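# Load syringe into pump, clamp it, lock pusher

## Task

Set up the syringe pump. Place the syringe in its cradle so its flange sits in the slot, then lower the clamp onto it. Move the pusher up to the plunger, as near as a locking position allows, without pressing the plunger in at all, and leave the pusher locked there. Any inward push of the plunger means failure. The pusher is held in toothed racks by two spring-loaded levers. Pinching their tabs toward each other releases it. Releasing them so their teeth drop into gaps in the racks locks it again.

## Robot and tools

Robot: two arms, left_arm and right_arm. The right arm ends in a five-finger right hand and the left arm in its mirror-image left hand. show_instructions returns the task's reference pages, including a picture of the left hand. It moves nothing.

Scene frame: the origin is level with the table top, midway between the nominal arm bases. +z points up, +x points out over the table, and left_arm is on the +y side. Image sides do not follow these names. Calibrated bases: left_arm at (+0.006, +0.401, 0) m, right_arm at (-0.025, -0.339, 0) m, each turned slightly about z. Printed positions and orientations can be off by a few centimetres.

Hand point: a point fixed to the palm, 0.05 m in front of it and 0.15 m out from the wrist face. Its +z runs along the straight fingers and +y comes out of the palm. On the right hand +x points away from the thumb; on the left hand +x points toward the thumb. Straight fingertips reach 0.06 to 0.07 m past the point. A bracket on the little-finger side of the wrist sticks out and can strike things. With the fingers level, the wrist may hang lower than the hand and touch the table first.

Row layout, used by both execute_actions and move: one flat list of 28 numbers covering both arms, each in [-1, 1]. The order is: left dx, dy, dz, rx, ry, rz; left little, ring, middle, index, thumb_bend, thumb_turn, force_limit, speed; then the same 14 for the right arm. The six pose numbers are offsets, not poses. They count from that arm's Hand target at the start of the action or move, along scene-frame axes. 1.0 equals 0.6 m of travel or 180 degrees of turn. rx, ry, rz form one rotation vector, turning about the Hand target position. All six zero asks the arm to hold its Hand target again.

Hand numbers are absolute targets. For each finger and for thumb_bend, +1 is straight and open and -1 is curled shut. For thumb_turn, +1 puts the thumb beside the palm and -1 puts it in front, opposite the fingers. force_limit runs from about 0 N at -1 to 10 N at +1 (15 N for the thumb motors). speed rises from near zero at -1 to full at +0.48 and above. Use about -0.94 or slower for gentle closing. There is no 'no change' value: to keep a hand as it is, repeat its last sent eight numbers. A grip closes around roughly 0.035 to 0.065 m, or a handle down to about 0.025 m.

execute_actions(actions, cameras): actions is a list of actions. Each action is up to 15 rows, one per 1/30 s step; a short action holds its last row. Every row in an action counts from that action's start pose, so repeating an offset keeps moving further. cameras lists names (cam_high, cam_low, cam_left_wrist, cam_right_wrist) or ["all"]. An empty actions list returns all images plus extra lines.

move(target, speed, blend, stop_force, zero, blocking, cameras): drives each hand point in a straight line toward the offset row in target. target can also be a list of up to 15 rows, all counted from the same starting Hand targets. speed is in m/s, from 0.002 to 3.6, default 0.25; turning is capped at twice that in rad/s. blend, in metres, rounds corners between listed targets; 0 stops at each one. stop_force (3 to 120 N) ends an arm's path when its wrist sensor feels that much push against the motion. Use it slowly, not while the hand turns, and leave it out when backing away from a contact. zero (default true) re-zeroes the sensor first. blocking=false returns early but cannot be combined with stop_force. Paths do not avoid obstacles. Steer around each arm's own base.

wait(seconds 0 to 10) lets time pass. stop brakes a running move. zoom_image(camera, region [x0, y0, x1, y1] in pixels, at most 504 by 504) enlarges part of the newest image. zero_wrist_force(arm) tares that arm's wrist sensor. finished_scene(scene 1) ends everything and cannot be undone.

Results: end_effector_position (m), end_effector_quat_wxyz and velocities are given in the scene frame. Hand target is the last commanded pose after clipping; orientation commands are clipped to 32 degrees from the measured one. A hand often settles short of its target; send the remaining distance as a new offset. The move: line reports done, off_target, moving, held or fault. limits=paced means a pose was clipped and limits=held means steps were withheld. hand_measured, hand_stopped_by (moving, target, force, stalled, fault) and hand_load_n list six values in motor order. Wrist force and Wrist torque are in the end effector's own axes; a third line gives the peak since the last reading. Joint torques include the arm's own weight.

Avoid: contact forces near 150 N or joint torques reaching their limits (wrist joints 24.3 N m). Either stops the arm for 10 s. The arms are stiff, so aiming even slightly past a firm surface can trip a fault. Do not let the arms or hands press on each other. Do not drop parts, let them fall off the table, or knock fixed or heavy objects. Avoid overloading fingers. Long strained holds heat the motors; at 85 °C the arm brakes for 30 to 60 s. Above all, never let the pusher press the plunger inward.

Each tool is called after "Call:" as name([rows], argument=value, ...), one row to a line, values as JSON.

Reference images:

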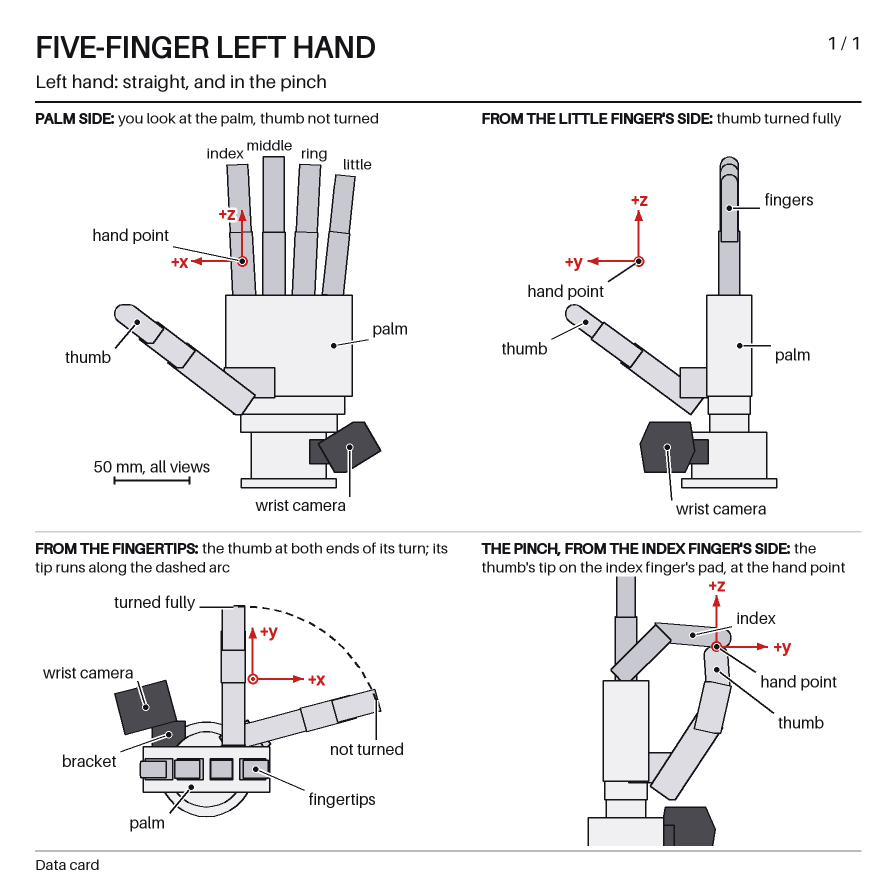

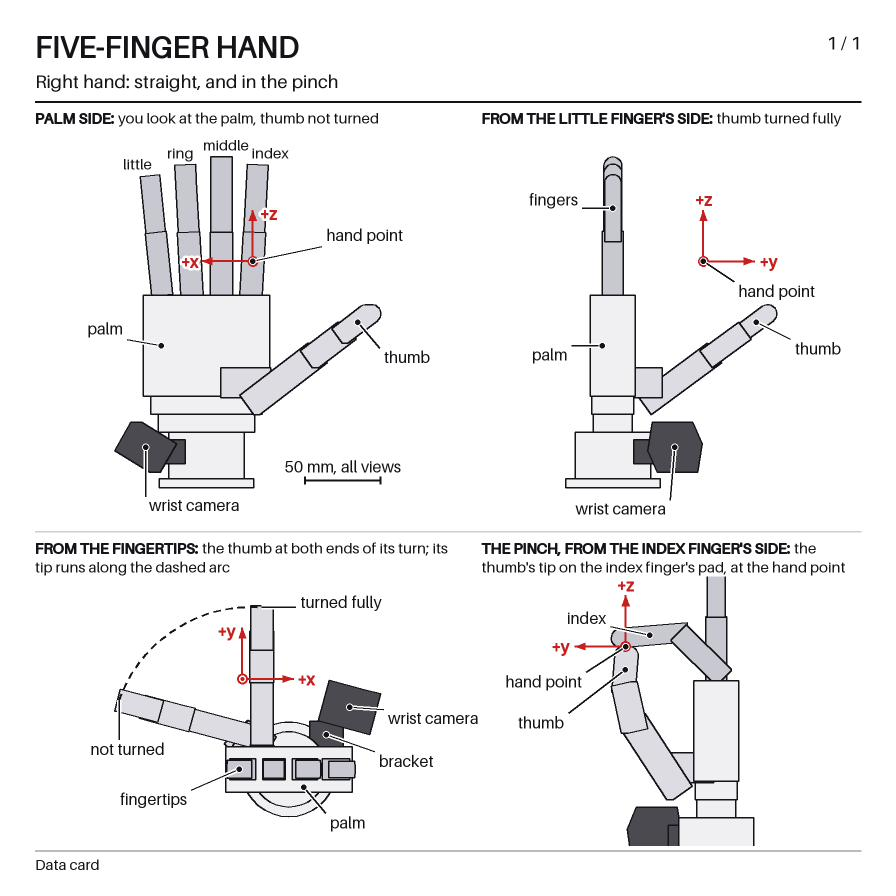

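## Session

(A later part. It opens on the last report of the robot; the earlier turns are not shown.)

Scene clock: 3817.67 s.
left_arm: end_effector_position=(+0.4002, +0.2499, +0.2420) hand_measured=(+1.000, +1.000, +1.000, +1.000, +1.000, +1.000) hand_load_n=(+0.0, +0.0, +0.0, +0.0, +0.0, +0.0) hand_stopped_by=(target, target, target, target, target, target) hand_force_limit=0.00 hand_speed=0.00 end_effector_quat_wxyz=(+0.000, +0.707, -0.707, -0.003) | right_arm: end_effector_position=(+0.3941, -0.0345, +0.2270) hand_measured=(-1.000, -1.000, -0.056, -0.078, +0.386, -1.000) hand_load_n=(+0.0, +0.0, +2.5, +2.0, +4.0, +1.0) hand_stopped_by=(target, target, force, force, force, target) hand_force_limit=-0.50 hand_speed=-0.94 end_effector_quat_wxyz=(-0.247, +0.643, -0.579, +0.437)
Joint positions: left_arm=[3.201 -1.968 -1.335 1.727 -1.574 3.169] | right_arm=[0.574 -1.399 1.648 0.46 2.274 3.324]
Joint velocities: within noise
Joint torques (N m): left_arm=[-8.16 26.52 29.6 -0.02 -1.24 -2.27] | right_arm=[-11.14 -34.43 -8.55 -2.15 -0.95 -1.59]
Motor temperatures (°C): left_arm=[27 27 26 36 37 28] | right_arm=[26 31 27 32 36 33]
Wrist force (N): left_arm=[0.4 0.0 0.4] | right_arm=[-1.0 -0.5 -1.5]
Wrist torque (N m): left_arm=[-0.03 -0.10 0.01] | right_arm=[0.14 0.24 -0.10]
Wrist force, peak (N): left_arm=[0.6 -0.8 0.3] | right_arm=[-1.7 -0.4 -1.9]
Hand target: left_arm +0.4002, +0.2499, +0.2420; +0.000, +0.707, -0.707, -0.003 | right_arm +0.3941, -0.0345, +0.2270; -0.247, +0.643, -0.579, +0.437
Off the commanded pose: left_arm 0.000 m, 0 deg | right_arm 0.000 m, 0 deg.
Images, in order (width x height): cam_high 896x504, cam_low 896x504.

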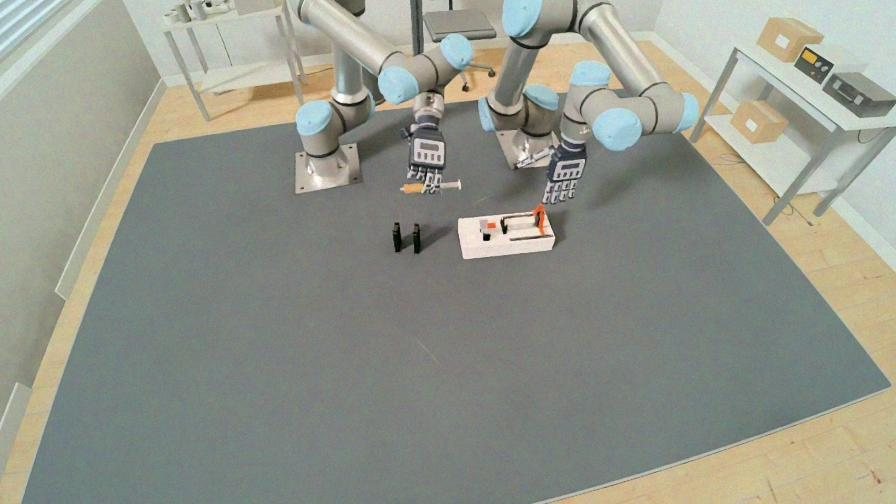

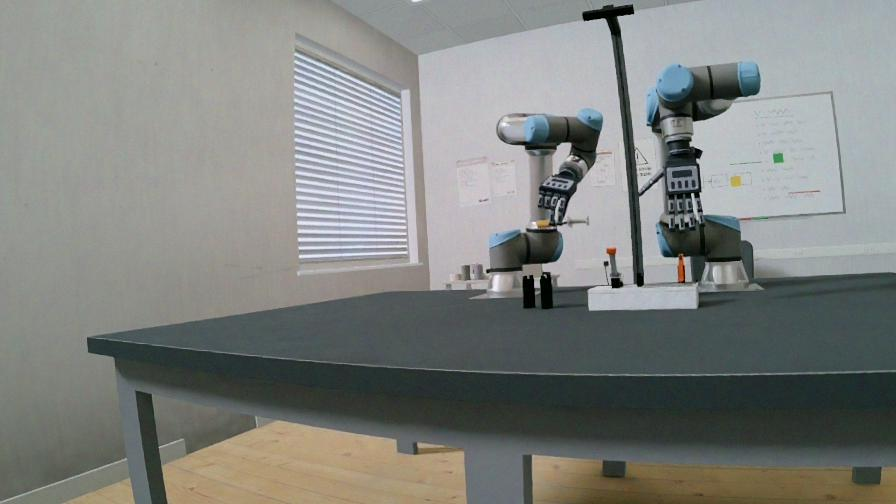

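Call:
execute_actions(actions=[], cameras=["cam_left_wrist"])

Call:
zoom_image(camera="cam_left_wrist", region=[352, 225, 382, 260])

Call:
zoom_image(camera="cam_left_wrist", region=[398, 220, 428, 258])

Scene clock: 3827.00 s.
left_arm: end_effector_position=(+0.4002, +0.2499, +0.2420) hand_measured=(+1.000, +1.000, +1.000, +1.000, +1.000, +1.000) hand_load_n=(+0.0, +0.0, +0.0, +0.0, +0.0, +0.0) hand_stopped_by=(target, target, target, target, target, target) hand_force_limit=0.00 hand_speed=0.00 end_effector_quat_wxyz=(+0.000, +0.707, -0.707, -0.003) | right_arm: end_effector_position=(+0.3941, -0.0345, +0.2270) hand_measured=(-1.000, -1.000, -0.056, -0.078, +0.386, -1.000) hand_load_n=(+0.0, +0.0, +2.5, +1.5, +4.0, +1.0) hand_stopped_by=(target, target, force, force, force, target) hand_force_limit=-0.50 hand_speed=-0.94 end_effector_quat_wxyz=(-0.247, +0.643, -0.579, +0.437)
Joint positions: left_arm=[3.201 -1.968 -1.335 1.727 -1.574 3.169] | right_arm=[0.574 -1.399 1.648 0.46 2.274 3.324]
Joint velocities: within noise
Joint torques (N m): left_arm=[-7.42 26.69 30.02 -0.32 -1.19 -2.29] | right_arm=[-10.95 -33.62 -8.45 -2.12 -0.87 -1.61]
Motor temperatures (°C): left_arm=[27 27 26 36 37 28] | right_arm=[26 31 27 32 36 33]
Wrist force (N): left_arm=[0.0 -0.6 0.4] | right_arm=[-1.1 -0.5 -1.7]
Wrist torque (N m): left_arm=[-0.12 -0.03 0.00] | right_arm=[0.16 0.25 -0.10]
Wrist force, peak (N): left_arm=[0.1 -0.9 0.6] | right_arm=[-1.6 -0.4 -1.8]
Hand target: left_arm +0.4002, +0.2499, +0.2420; +0.000, +0.707, -0.707, -0.003 | right_arm +0.3941, -0.0345, +0.2270; -0.247, +0.643, -0.579, +0.437
Off the commanded pose: left_arm 0.000 m, 0 deg | right_arm 0.000 m, 0 deg.
Images, in order (width x height): cam_left_wrist 672x504.

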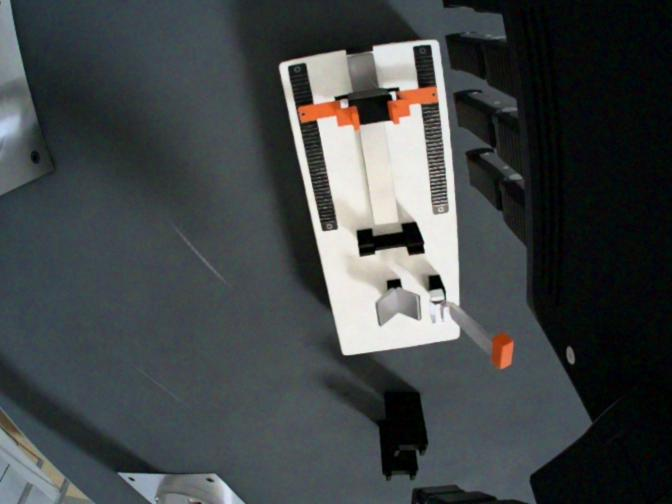

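Scaled by 14.400 from the camera's 672x504 image, which has a finer 960x720 frame.

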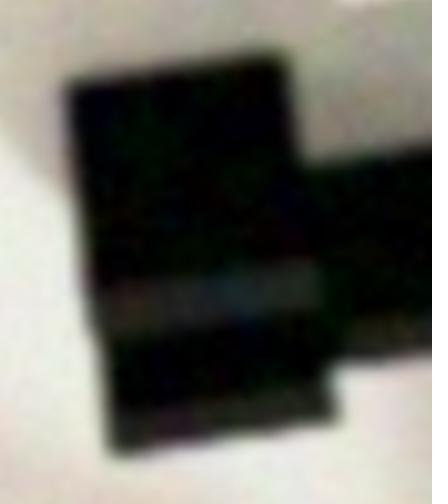

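Scaled by 13.263 from the camera's 672x504 image, which has a finer 960x720 frame.

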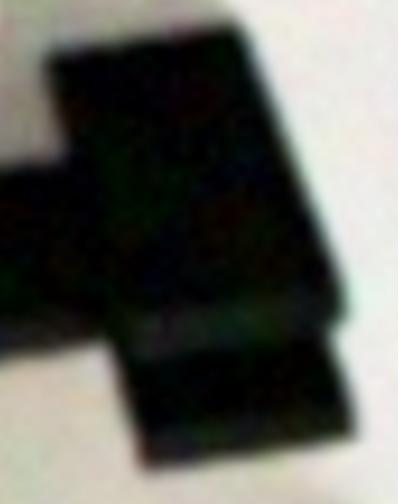

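Call:
move([
  [0,0,0,0,0,0,1,1,1,1,1,1,0,0,0,0.2953,0,0,0,0,-1,-1,-0.3,-0.3,-0.1,-1,-0.5,-0.94],
  [0,0,0,0,0,0,1,1,1,1,1,1,0,0,0.05,0.2953,-0.02,0,0,0,-1,-1,-0.3,-0.3,-0.1,-1,-0.5,-0.94],
  [0,0,0,0,0,0,1,1,1,1,1,1,0,0,0.05,0.2953,-0.17,0,0,0,-1,-1,-0.3,-0.3,-0.1,-1,-0.5,-0.94],
], speed=0.1, blend=[0.01,0.01,0], cameras=["cam_left_wrist","cam_low","cam_high"])

Call:
zoom_image(camera="cam_left_wrist", region=[335, 190, 455, 290])

Call:
zoom_image(camera="cam_low", region=[600, 245, 660, 295])

Call:
zoom_image(camera="cam_high", region=[475, 200, 525, 240])

Scene clock: 3889.83 s.
left_arm: end_effector_position=(+0.4002, +0.2499, +0.2420) hand_measured=(+1.000, +1.000, +1.000, +1.000, +1.000, +1.000) hand_load_n=(+0.0, +0.0, +0.0, +0.0, -0.5, +0.0) hand_stopped_by=(target, target, target, target, target, target) hand_force_limit=0.00 hand_speed=0.00 end_effector_quat_wxyz=(+0.000, +0.707, -0.707, -0.003) | right_arm: end_effector_position=(+0.3935, +0.1251, +0.2267) hand_measured=(-1.000, -1.000, -0.056, -0.078, +0.386, -1.000) hand_load_n=(+0.0, +0.0, +3.0, +2.0, +4.0, +1.0) hand_stopped_by=(target, target, force, force, force, target) hand_force_limit=-0.50 hand_speed=-0.94 end_effector_quat_wxyz=(-0.249, +0.643, -0.578, +0.437)
Joint positions: left_arm=[3.201 -1.968 -1.335 1.727 -1.574 3.169] | right_arm=[0.83 -1.028 1.168 0.75 2.452 3.582]
Joint torques (N m): left_arm=[-7.54 26.61 29.91 -0.39 -1.22 -2.24] | right_arm=[-10.57 -47.9 -8.93 -1.5 -0.77 -1.57]
Wrist force (N): left_arm=[0.3 -0.2 0.0] | right_arm=[-1.0 -0.5 -2.0]
Wrist torque (N m): left_arm=[-0.04 -0.09 0.02] | right_arm=[0.16 0.26 -0.11]
Wrist force, peak (N): left_arm=[0.6 -0.7 0.1] | right_arm=[-3.6 0.1 -2.3]
Hand target: left_arm +0.4002, +0.2499, +0.2420; +0.000, +0.707, -0.707, -0.003 | right_arm +0.3935, +0.1250, +0.2267; -0.249, +0.643, -0.578, +0.437 (not the last commanded pose)
Off the commanded pose: left_arm 0.000 m, 0 deg | right_arm 0.108 m, 0 deg.
move: held (right_arm; a check stopped the path); path passed 0 of 3 targets; limits=held
pose unreachable (right arm): on one or more control steps of this call, first in action 0 (counted from 0), this arm could not follow its commanded pose, so it was not sent that pose on those steps. It may still have moved: this result reports where it is.
cause: moving toward the commanded pose would bring a part of the arm too close to another arm (a part of this arm just beyond joint 6 (wrist 3) and a part of the left arm just beyond its joint 6 (wrist 3), 16 mm apart when this arm was first held).
Images, in order (width x height): cam_high 896x504, cam_low 896x504, cam_left_wrist 672x504.

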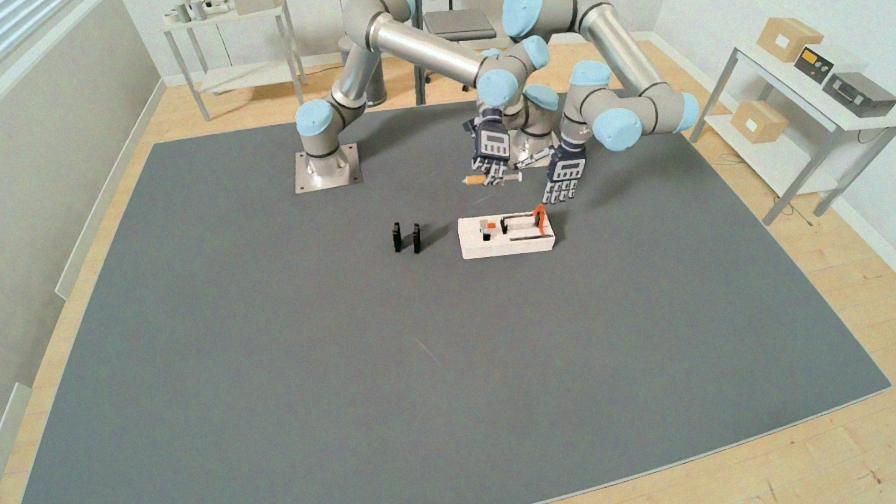

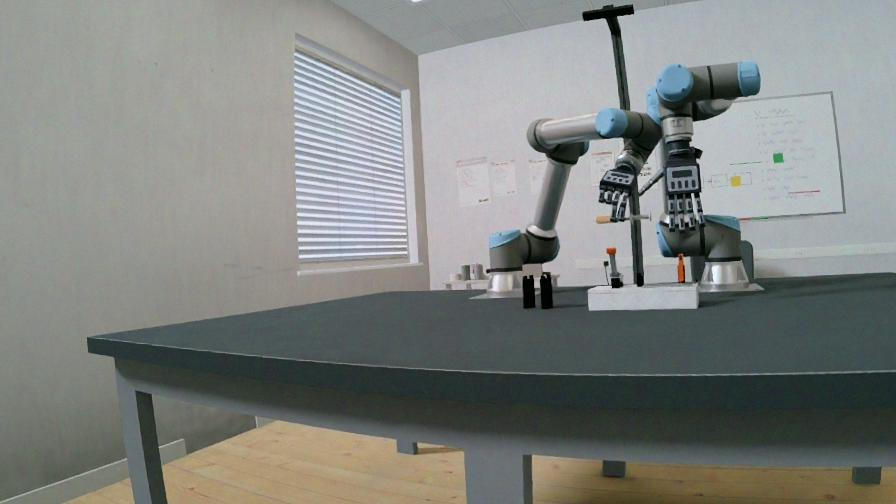

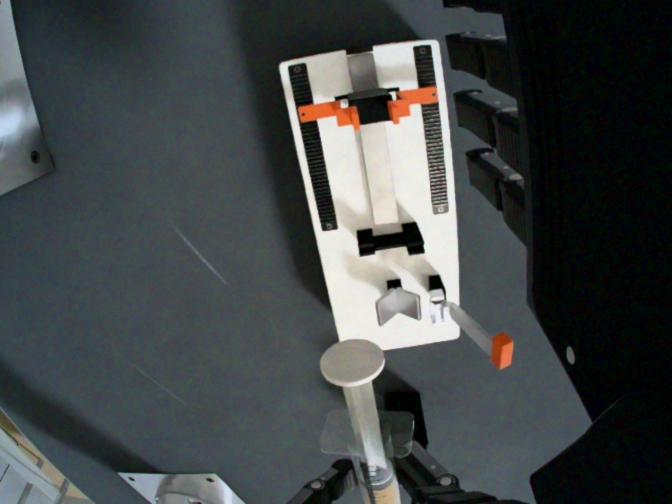

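Scaled by 4.200 from the camera's 672x504 image, which has a finer 960x720 frame.

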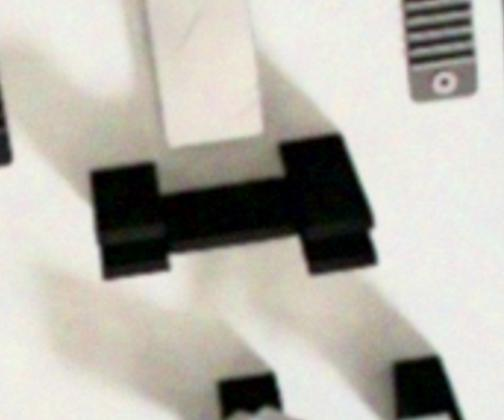

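Scaled by 8.400 from the camera's 896x504 image, which has a finer 1280x720 frame.

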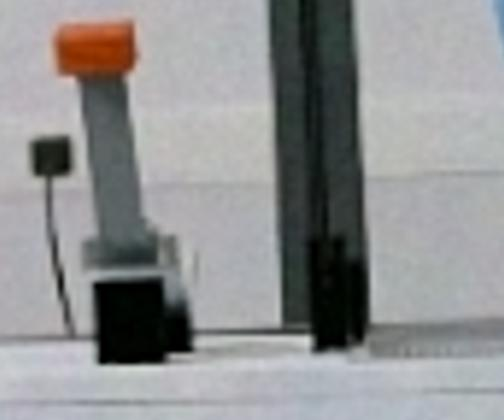

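Scaled by 10.080 from the camera's 896x504 image, which has a finer 1280x720 frame.

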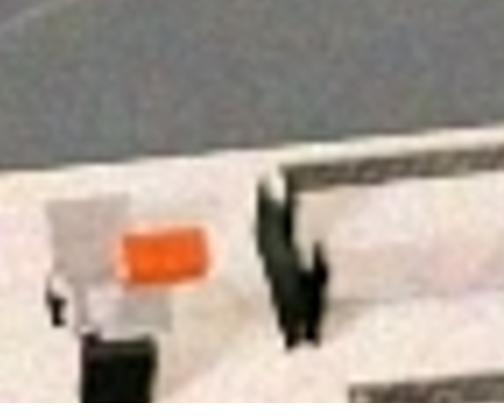

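Call:
move(target=[0,0.1333,0.05,0,0,0,1,1,1,1,1,1,0,0,0,0,0,0,0,0,-1,-1,-0.3,-0.3,-0.1,-1,-0.5,-0.94], speed=0.15, cameras=[])

Call:
move([
  [0,0,0,0,0,0,1,1,1,1,1,1,0,0,0.051,0.0295,-0.02,0,0,0,-1,-1,-0.3,-0.3,-0.1,-1,-0.5,-0.94],
  [0,0,0,0,0,0,1,1,1,1,1,1,0,0,0.051,0.0295,-0.1695,0,0,0,-1,-1,-0.3,-0.3,-0.1,-1,-0.5,-0.94],
], speed=0.1, blend=[0.01,0], cameras=["cam_left_wrist","cam_low"])

Scene clock: 3906.13 s.
left_arm: end_effector_position=(+0.4002, +0.3298, +0.2719) hand_measured=(+1.000, +1.000, +1.000, +1.000, +1.000, +1.000) hand_load_n=(+0.0, +0.0, +0.0, +0.0, +0.0, +0.0) hand_stopped_by=(target, target, target, target, target, target) hand_force_limit=0.00 hand_speed=0.00 end_effector_quat_wxyz=(+0.000, +0.707, -0.707, -0.003) | right_arm: end_effector_position=(+0.3935, +0.1250, +0.2267) hand_measured=(-1.000, -1.000, -0.056, -0.078, +0.386, -1.000) hand_load_n=(+0.0, +0.0, +3.0, +1.5, +4.0, +0.5) hand_stopped_by=(target, target, force, force, force, target) hand_force_limit=-0.50 hand_speed=-0.94 end_effector_quat_wxyz=(-0.249, +0.643, -0.578, +0.437)
Joint positions: left_arm=[3.38 -1.923 -1.32 1.669 -1.575 3.348] | right_arm=[0.83 -1.028 1.169 0.749 2.452 3.582]
Joint torques (N m): left_arm=[7.26 45.31 28.94 -4.3 1.48 2.39] | right_arm=[-10.67 -48.61 -9.33 -1.55 -0.85 -1.65]
Wrist force (N): left_arm=[0.1 -0.4 0.1] | right_arm=[-1.3 -0.4 -1.9]
Wrist torque (N m): left_arm=[-0.06 -0.06 -0.09] | right_arm=[0.18 0.30 -0.12]
Wrist force, peak (N): left_arm=[1.5 -0.4 0.5] | right_arm=[-1.2 -0.9 -2.0]
Hand target: left_arm +0.4002, +0.3299, +0.2720; +0.000, +0.707, -0.707, -0.003 | right_arm +0.3935, +0.1250, +0.2267; -0.249, +0.643, -0.578, +0.437
Off the commanded pose: left_arm 0.000 m, 0 deg | right_arm 0.000 m, 0 deg.
move: done
No camera images: "cameras" was empty.

Scene clock: 3907.90 s.
left_arm: end_effector_position=(+0.4002, +0.3299, +0.2720) hand_measured=(+1.000, +1.000, +1.000, +1.000, +1.000, +1.000) hand_load_n=(+0.0, +0.0, +0.0, +0.0, +0.0, +0.0) hand_stopped_by=(target, target, target, target, target, target) hand_force_limit=0.00 hand_speed=0.00 end_effector_quat_wxyz=(+0.000, +0.707, -0.707, -0.003) | right_arm: end_effector_position=(+0.4241, +0.1427, +0.1251) hand_measured=(-1.000, -1.000, -0.056, -0.078, +0.386, -1.000) hand_load_n=(+0.0, +0.0, +2.5, +2.0, +4.0, +0.5) hand_stopped_by=(target, target, force, force, force, target) hand_force_limit=-0.50 hand_speed=-0.94 end_effector_quat_wxyz=(-0.249, +0.643, -0.578, +0.437)
Joint positions: left_arm=[3.38 -1.923 -1.32 1.669 -1.575 3.348] | right_arm=[0.808 -0.898 1.219 0.549 2.438 3.555]
Joint torques (N m): left_arm=[9.08 46.26 29.39 -4.2 1.41 2.11] | right_arm=[-10.63 -31.04 -7.31 -1.61 -0.86 -1.67]
Wrist force (N): left_arm=[0.3 -0.5 0.0] | right_arm=[-1.1 -0.5 -1.7]
Wrist torque (N m): left_arm=[-0.08 -0.10 -0.07] | right_arm=[0.14 0.27 -0.11]
Wrist force, peak (N): left_arm=[0.1 -0.9 0.3] | right_arm=[-0.7 -0.4 -2.6]
Hand target: left_arm +0.4002, +0.3299, +0.2720; +0.000, +0.707, -0.707, -0.003 | right_arm +0.4241, +0.1427, +0.1250; -0.249, +0.643, -0.578, +0.437
Off the commanded pose: left_arm 0.000 m, 0 deg | right_arm 0.000 m, 0 deg.
move: done
Images, in order (width x height): cam_low 896x504, cam_left_wrist 672x504.

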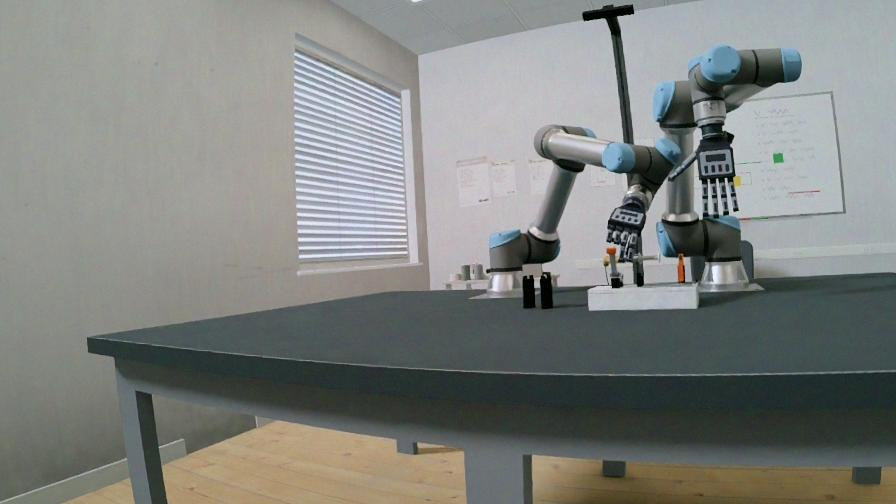

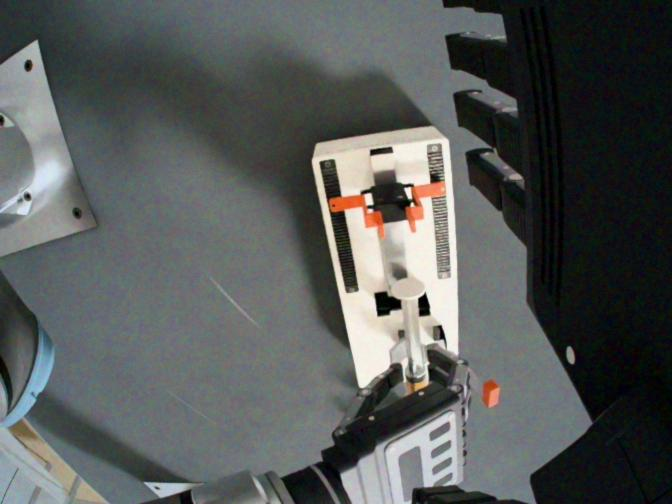

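Call:
move(target=[0,-0.0833,-0.0667,0,0,0,1,1,1,1,1,1,0,0,0,0,0,0,0,0,-1,-1,-0.3,-0.3,-0.1,-1,-0.5,-0.94], speed=0.1, cameras=["cam_left_wrist","cam_low"])

Call:
zoom_image(camera="cam_left_wrist", region=[360, 260, 460, 360])

Call:
zoom_image(camera="cam_low", region=[632, 250, 650, 278])

Call:
zoom_image(camera="cam_low", region=[600, 245, 660, 295])

Scene clock: 3919.60 s.
left_arm: end_effector_position=(+0.4002, +0.2800, +0.2320) hand_measured=(+1.000, +1.000, +1.000, +1.000, +1.000, +1.000) hand_load_n=(+0.0, +0.0, +0.0, +0.0, +0.0, +0.0) hand_stopped_by=(target, target, target, target, target, target) hand_force_limit=0.00 hand_speed=0.00 end_effector_quat_wxyz=(+0.000, +0.707, -0.707, -0.003) | right_arm: end_effector_position=(+0.4241, +0.1427, +0.1250) hand_measured=(-1.000, -1.000, -0.056, -0.078, +0.386, -1.000) hand_load_n=(+0.0, +0.0, +3.0, +1.5, +4.0, +1.0) hand_stopped_by=(target, target, force, force, force, target) hand_force_limit=-0.50 hand_speed=-0.94 end_effector_quat_wxyz=(-0.249, +0.643, -0.578, +0.437)
Joint positions: left_arm=[3.268 -1.955 -1.379 1.759 -1.575 3.236] | right_arm=[0.808 -0.898 1.219 0.549 2.438 3.555]
Joint torques (N m): left_arm=[-9.24 26.35 6.53 -0.45 -1.16 -2.26] | right_arm=[-10.55 -32.18 -7.95 -1.49 -0.79 -1.74]
Wrist force (N): left_arm=[0.3 -0.6 0.0] | right_arm=[-1.0 -0.7 -2.0]
Wrist torque (N m): left_arm=[-0.10 -0.10 0.03] | right_arm=[0.12 0.26 -0.11]
Wrist force, peak (N): left_arm=[0.4 -1.0 0.4] | right_arm=[-1.2 -0.4 -2.2]
Hand target: left_arm +0.4002, +0.2799, +0.2320; +0.000, +0.707, -0.707, -0.003 | right_arm +0.4241, +0.1427, +0.1250; -0.249, +0.643, -0.578, +0.437
Off the commanded pose: left_arm 0.000 m, 0 deg | right_arm 0.000 m, 0 deg.
move: done
Images, in order (width x height): cam_low 896x504, cam_left_wrist 672x504.

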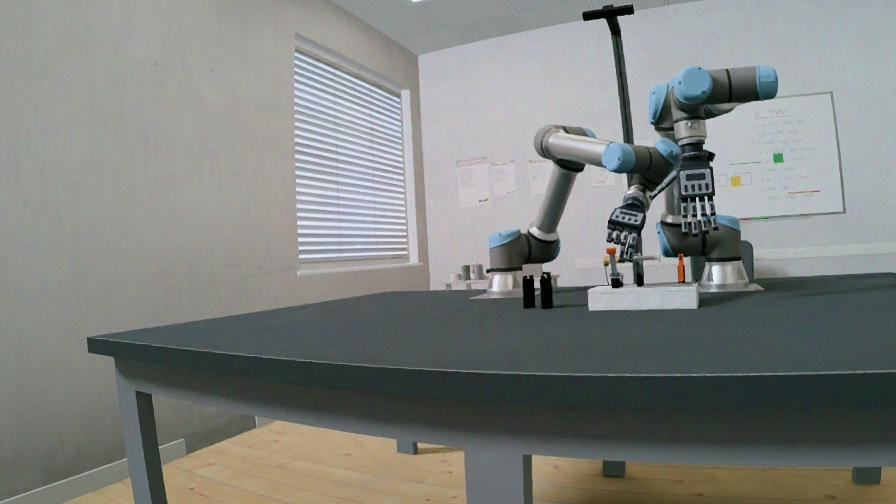

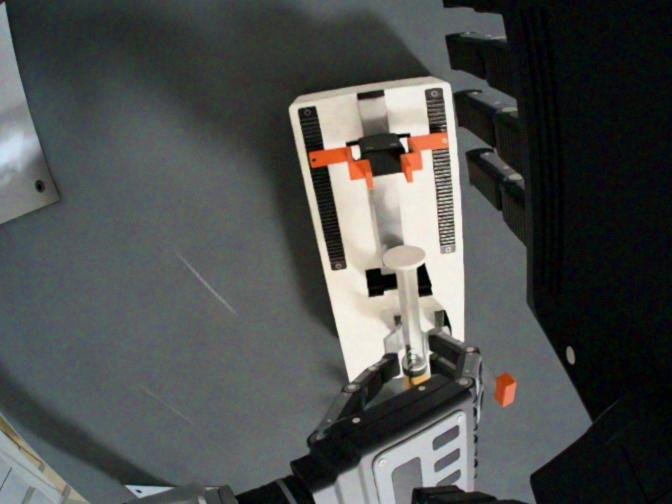

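Scaled by 5.040 from the camera's 672x504 image, which has a finer 960x720 frame.

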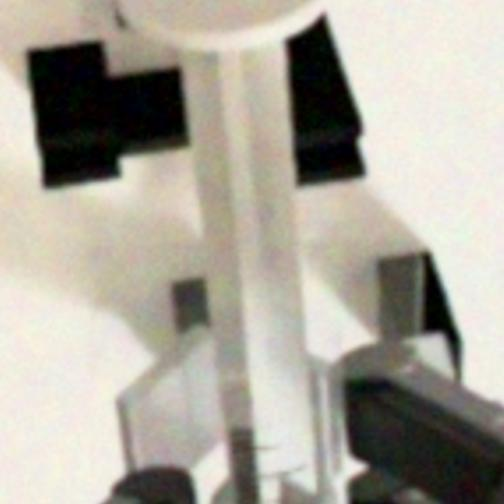

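Scaled by 18.000 from the camera's 896x504 image, which has a finer 1280x720 frame.

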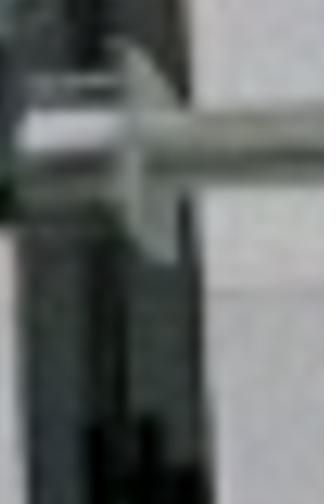

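Scaled by 8.400 from the camera's 896x504 image, which has a finer 1280x720 frame.

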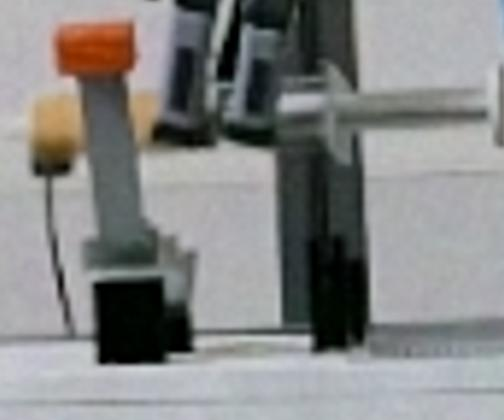

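Call:
execute_actions(actions=[], cameras=["cam_left_wrist"])

Call:
zoom_image(camera="cam_left_wrist", region=[375, 310, 445, 390])

Call:
zoom_image(camera="cam_left_wrist", region=[375, 235, 435, 305])

Scene clock: 3944.70 s.
left_arm: end_effector_position=(+0.4002, +0.2799, +0.2320) hand_measured=(+1.000, +1.000, +1.000, +1.000, +1.000, +1.000) hand_load_n=(+0.0, +0.0, +0.0, +0.0, +0.0, +0.0) hand_stopped_by=(target, target, target, target, target, target) hand_force_limit=0.00 hand_speed=0.00 end_effector_quat_wxyz=(+0.000, +0.707, -0.707, -0.003) | right_arm: end_effector_position=(+0.4241, +0.1427, +0.1250) hand_measured=(-1.000, -1.000, -0.056, -0.078, +0.386, -1.000) hand_load_n=(+0.0, +0.0, +2.5, +2.0, +4.0, +0.5) hand_stopped_by=(target, target, force, force, force, target) hand_force_limit=-0.50 hand_speed=-0.94 end_effector_quat_wxyz=(-0.249, +0.643, -0.578, +0.437)
Joint positions: left_arm=[3.268 -1.955 -1.379 1.759 -1.575 3.236] | right_arm=[0.808 -0.898 1.219 0.549 2.438 3.555]
Joint velocities: within noise
Joint torques (N m): left_arm=[-8.14 25.8 6.87 -0.18 -1.16 -2.15] | right_arm=[-11.1 -35.17 -7.99 -1.53 -0.75 -1.78]
Motor temperatures (°C): left_arm=[27 27 26 36 37 28] | right_arm=[26 31 27 32 36 33]
Wrist force (N): left_arm=[-0.2 -0.7 0.2] | right_arm=[-0.9 -0.4 -1.5]
Wrist torque (N m): left_arm=[-0.12 -0.01 -0.01] | right_arm=[0.15 0.23 -0.08]
Wrist force, peak (N): left_arm=[0.4 -1.2 0.0] | right_arm=[-1.2 -0.5 -2.1]
Hand target: left_arm +0.4002, +0.2799, +0.2320; +0.000, +0.707, -0.707, -0.003 | right_arm +0.4241, +0.1427, +0.1250; -0.249, +0.643, -0.578, +0.437
Off the commanded pose: left_arm 0.000 m, 0 deg | right_arm 0.000 m, 0 deg.
Images, in order (width x height): cam_left_wrist 672x504.

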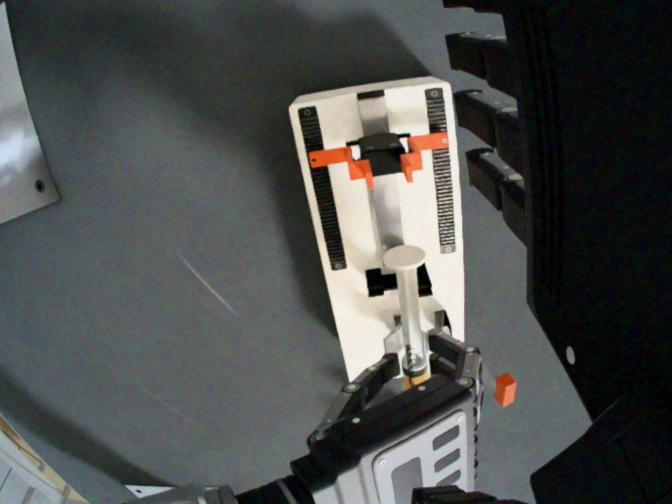

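Scaled by 6.300 from the camera's 672x504 image, which has a finer 960x720 frame.

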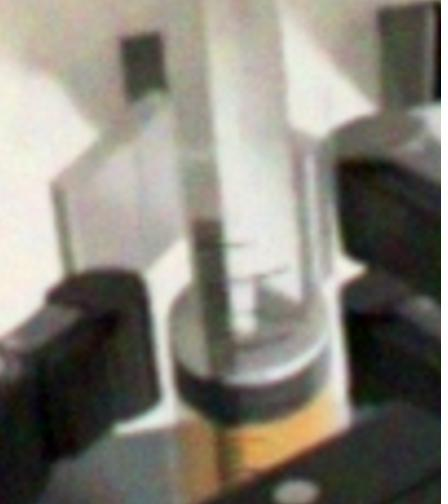

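Scaled by 7.200 from the camera's 672x504 image, which has a finer 960x720 frame.

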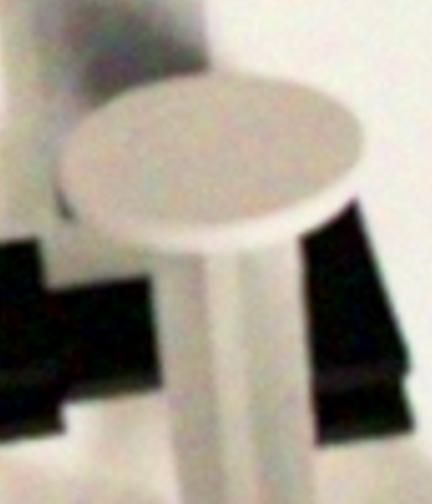

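Call:
zoom_image(camera="cam_left_wrist", region=[368, 285, 448, 345])

Scaled by 6.300 from the camera's 672x504 image, which has a finer 960x720 frame.

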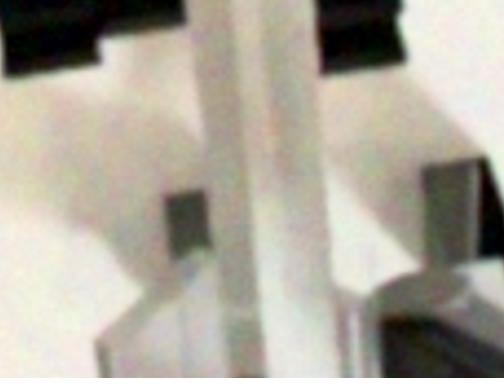

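Call:
move(target=[-0.1667,0,0,0,0,0,1,1,1,1,1,1,0,0,-0.1667,0,0,0,0,0,-1,-1,-0.3,-0.3,-0.1,-1,-0.5,-0.94], speed=0.1, cameras=["cam_left_wrist","cam_low"])

Call:
zoom_image(camera="cam_left_wrist", region=[368, 230, 458, 400])

Call:
zoom_image(camera="cam_left_wrist", region=[368, 285, 448, 345])

Scene clock: 4009.30 s.
left_arm: end_effector_position=(+0.3002, +0.2799, +0.2319) hand_measured=(+1.000, +1.000, +1.000, +1.000, +1.000, +1.000) hand_load_n=(+0.0, +0.0, +0.0, -0.5, +0.0, +0.0) hand_stopped_by=(target, target, target, target, target, target) hand_force_limit=0.00 hand_speed=0.00 end_effector_quat_wxyz=(+0.000, +0.707, -0.707, -0.003) | right_arm: end_effector_position=(+0.3241, +0.1427, +0.1250) hand_measured=(-1.000, -1.000, -0.056, -0.078, +0.386, -1.000) hand_load_n=(+0.0, +0.0, +3.0, +2.0, +4.0, +0.5) hand_stopped_by=(target, target, force, force, force, target) hand_force_limit=-0.50 hand_speed=-0.94 end_effector_quat_wxyz=(-0.249, +0.643, -0.578, +0.437)
Joint positions: left_arm=[3.295 -1.718 -1.685 1.828 -1.575 3.263] | right_arm=[0.956 -0.958 1.356 0.629 2.525 3.752]
Joint torques (N m): left_arm=[8.51 36.87 7.22 -0.27 1.34 2.21] | right_arm=[12.81 -46.11 -6.39 4.55 2.96 1.69]
Wrist force (N): left_arm=[-0.1 -0.4 -0.3] | right_arm=[-1.2 -0.6 -2.0]
Wrist torque (N m): left_arm=[-0.04 -0.03 -0.08] | right_arm=[0.14 0.29 -0.18]
Wrist force, peak (N): left_arm=[0.0 -1.4 0.1] | right_arm=[-1.2 0.2 -2.3]
Hand target: left_arm +0.3002, +0.2799, +0.2320; +0.000, +0.707, -0.707, -0.003 | right_arm +0.3241, +0.1427, +0.1250; -0.249, +0.643, -0.578, +0.437
Off the commanded pose: left_arm 0.000 m, 0 deg | right_arm 0.000 m, 0 deg.
move: done
Images, in order (width x height): cam_low 896x504, cam_left_wrist 672x504.

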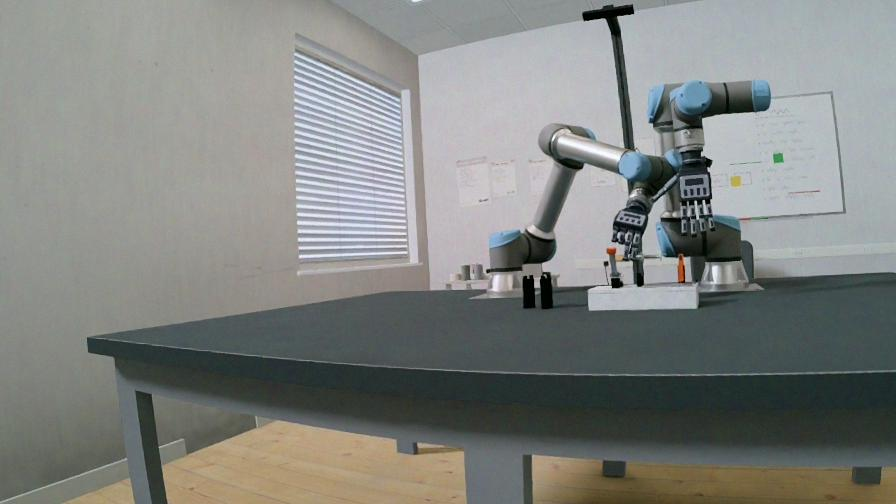

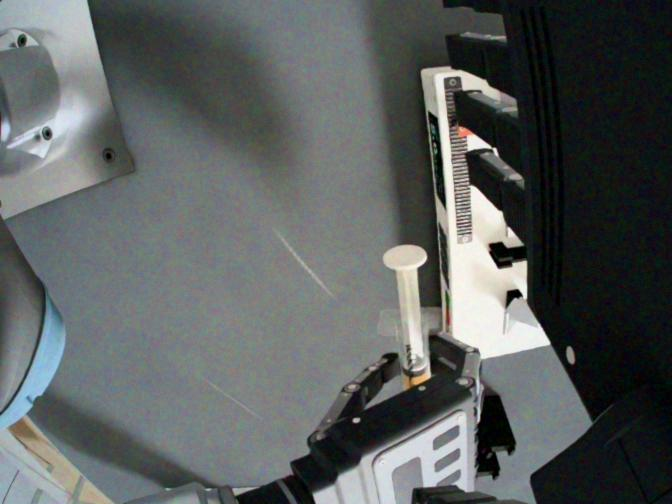

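Scaled by 2.965 from the camera's 672x504 image, which has a finer 960x720 frame.

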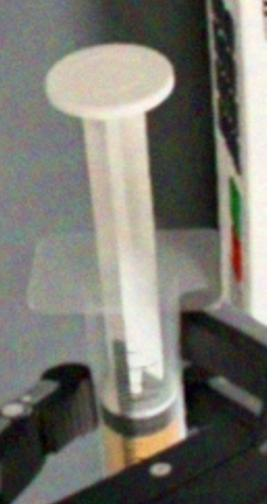

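Scaled by 6.300 from the camera's 672x504 image, which has a finer 960x720 frame.

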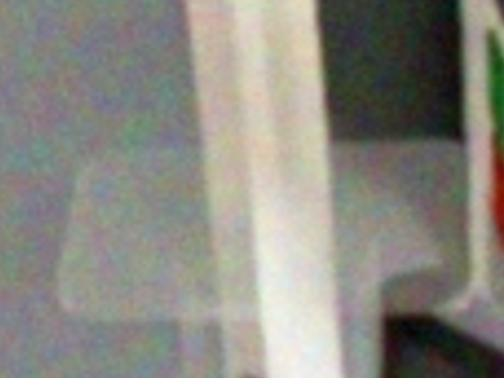

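Call:
move(target=[0.1667,0,0,0,0,0,1,1,1,1,1,1,0,0,0.1667,-0.0005,-0.015,0,0,0,-1,-1,-0.3,-0.3,-0.1,-1,-0.5,-0.94], speed=0.1, cameras=["cam_low"])

Call:
zoom_image(camera="cam_low", region=[632, 260, 650, 288])

Call:
zoom_image(camera="cam_low", region=[585, 240, 705, 310])

Scene clock: 4079.23 s.
left_arm: end_effector_position=(+0.4002, +0.2799, +0.2320) hand_measured=(+1.000, +1.000, +1.000, +1.000, +1.000, +1.000) hand_load_n=(+0.0, +0.0, +0.0, +0.0, +0.0, +0.0) hand_stopped_by=(target, target, target, target, target, target) hand_force_limit=0.00 hand_speed=0.00 end_effector_quat_wxyz=(+0.000, +0.707, -0.707, -0.003) | right_arm: end_effector_position=(+0.4241, +0.1424, +0.1160) hand_measured=(-1.000, -1.000, -0.056, -0.078, +0.386, -1.000) hand_load_n=(+0.0, +0.0, +2.5, +1.5, +4.5, +1.0) hand_stopped_by=(target, target, force, force, force, target) hand_force_limit=-0.50 hand_speed=-0.94 end_effector_quat_wxyz=(-0.249, +0.643, -0.578, +0.437)
Joint positions: left_arm=[3.268 -1.955 -1.379 1.759 -1.575 3.236] | right_arm=[0.807 -0.891 1.232 0.53 2.438 3.555]
Joint torques (N m): left_arm=[-8.1 25.52 30.1 -4.4 -1.28 -2.23] | right_arm=[-10.35 -30.37 -26.59 -1.71 -0.85 -1.66]
Wrist force (N): left_arm=[0.3 -0.3 -0.1] | right_arm=[-1.3 -0.6 -1.9]
Wrist torque (N m): left_arm=[-0.04 -0.09 0.02] | right_arm=[0.15 0.31 -0.12]
Wrist force, peak (N): left_arm=[0.4 -1.2 -0.1] | right_arm=[-1.0 0.4 -3.0]
Hand target: left_arm +0.4002, +0.2799, +0.2320; +0.000, +0.707, -0.707, -0.003 | right_arm +0.4241, +0.1424, +0.1160; -0.249, +0.643, -0.578, +0.437
Off the commanded pose: left_arm 0.000 m, 0 deg | right_arm 0.000 m, 0 deg.
move: done
Images, in order (width x height): cam_low 896x504.

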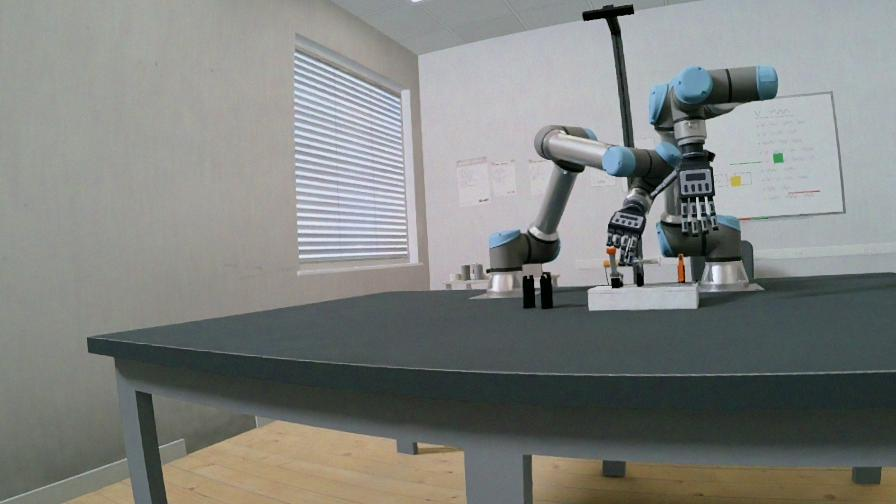

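Scaled by 18.000 from the camera's 896x504 image, which has a finer 1280x720 frame.

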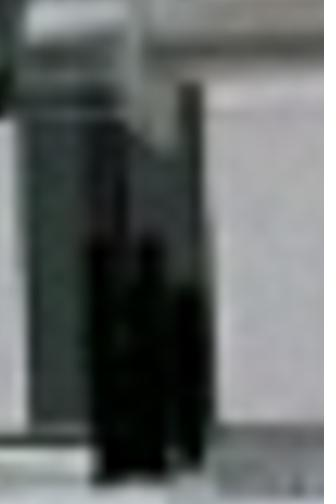

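Scaled by 4.200 from the camera's 896x504 image, which has a finer 1280x720 frame.

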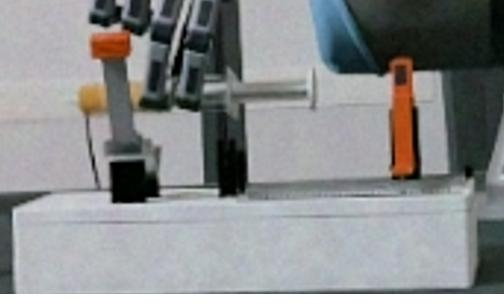

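Call:
zoom_image(camera="cam_low", region=[585, 275, 625, 315])

Call:
zoom_image(camera="cam_low", region=[670, 275, 710, 315])

Call:
zoom_image(camera="cam_low", region=[600, 250, 630, 280])

Call:
zoom_image(camera="cam_low", region=[640, 250, 670, 280])

Scaled by 12.600 from the camera's 896x504 image, which has a finer 1280x720 frame.

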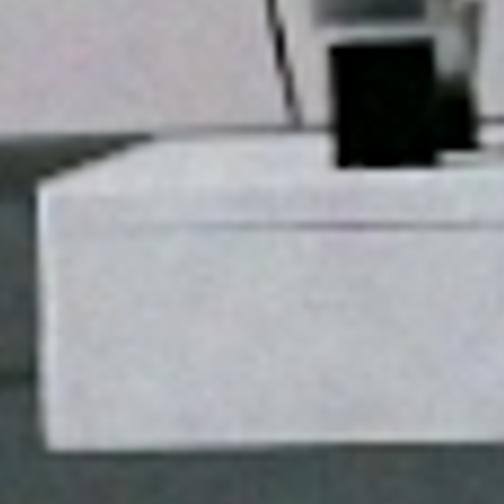

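Scaled by 12.600 from the camera's 896x504 image, which has a finer 1280x720 frame.

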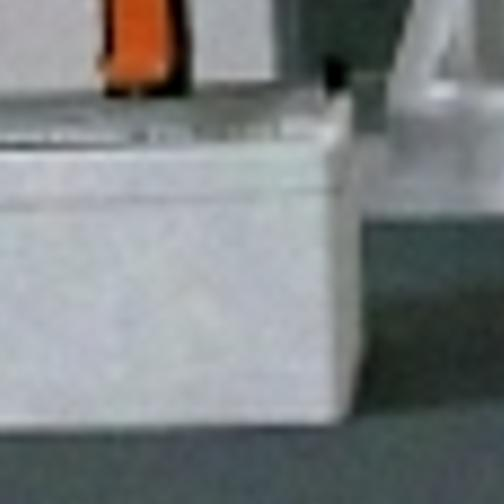

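Scaled by 16.800 from the camera's 896x504 image, which has a finer 1280x720 frame.

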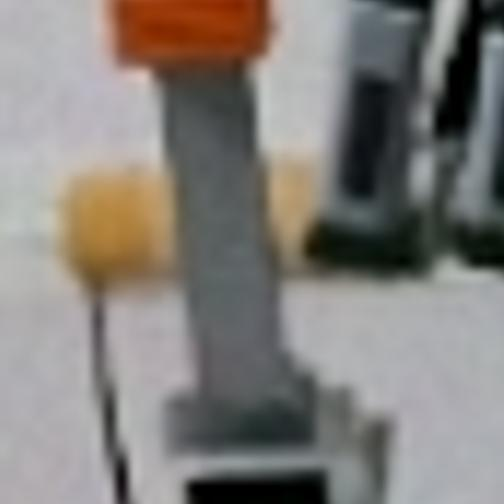

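Scaled by 16.800 from the camera's 896x504 image, which has a finer 1280x720 frame.

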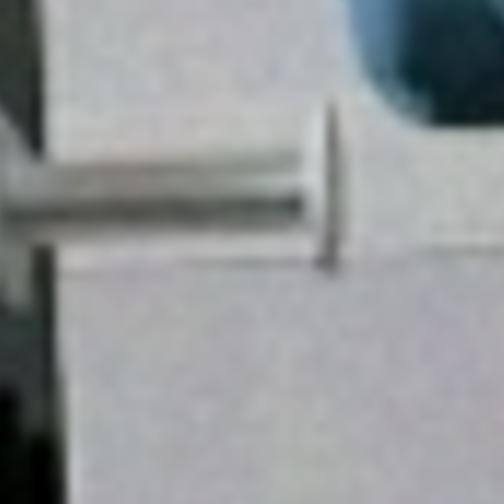

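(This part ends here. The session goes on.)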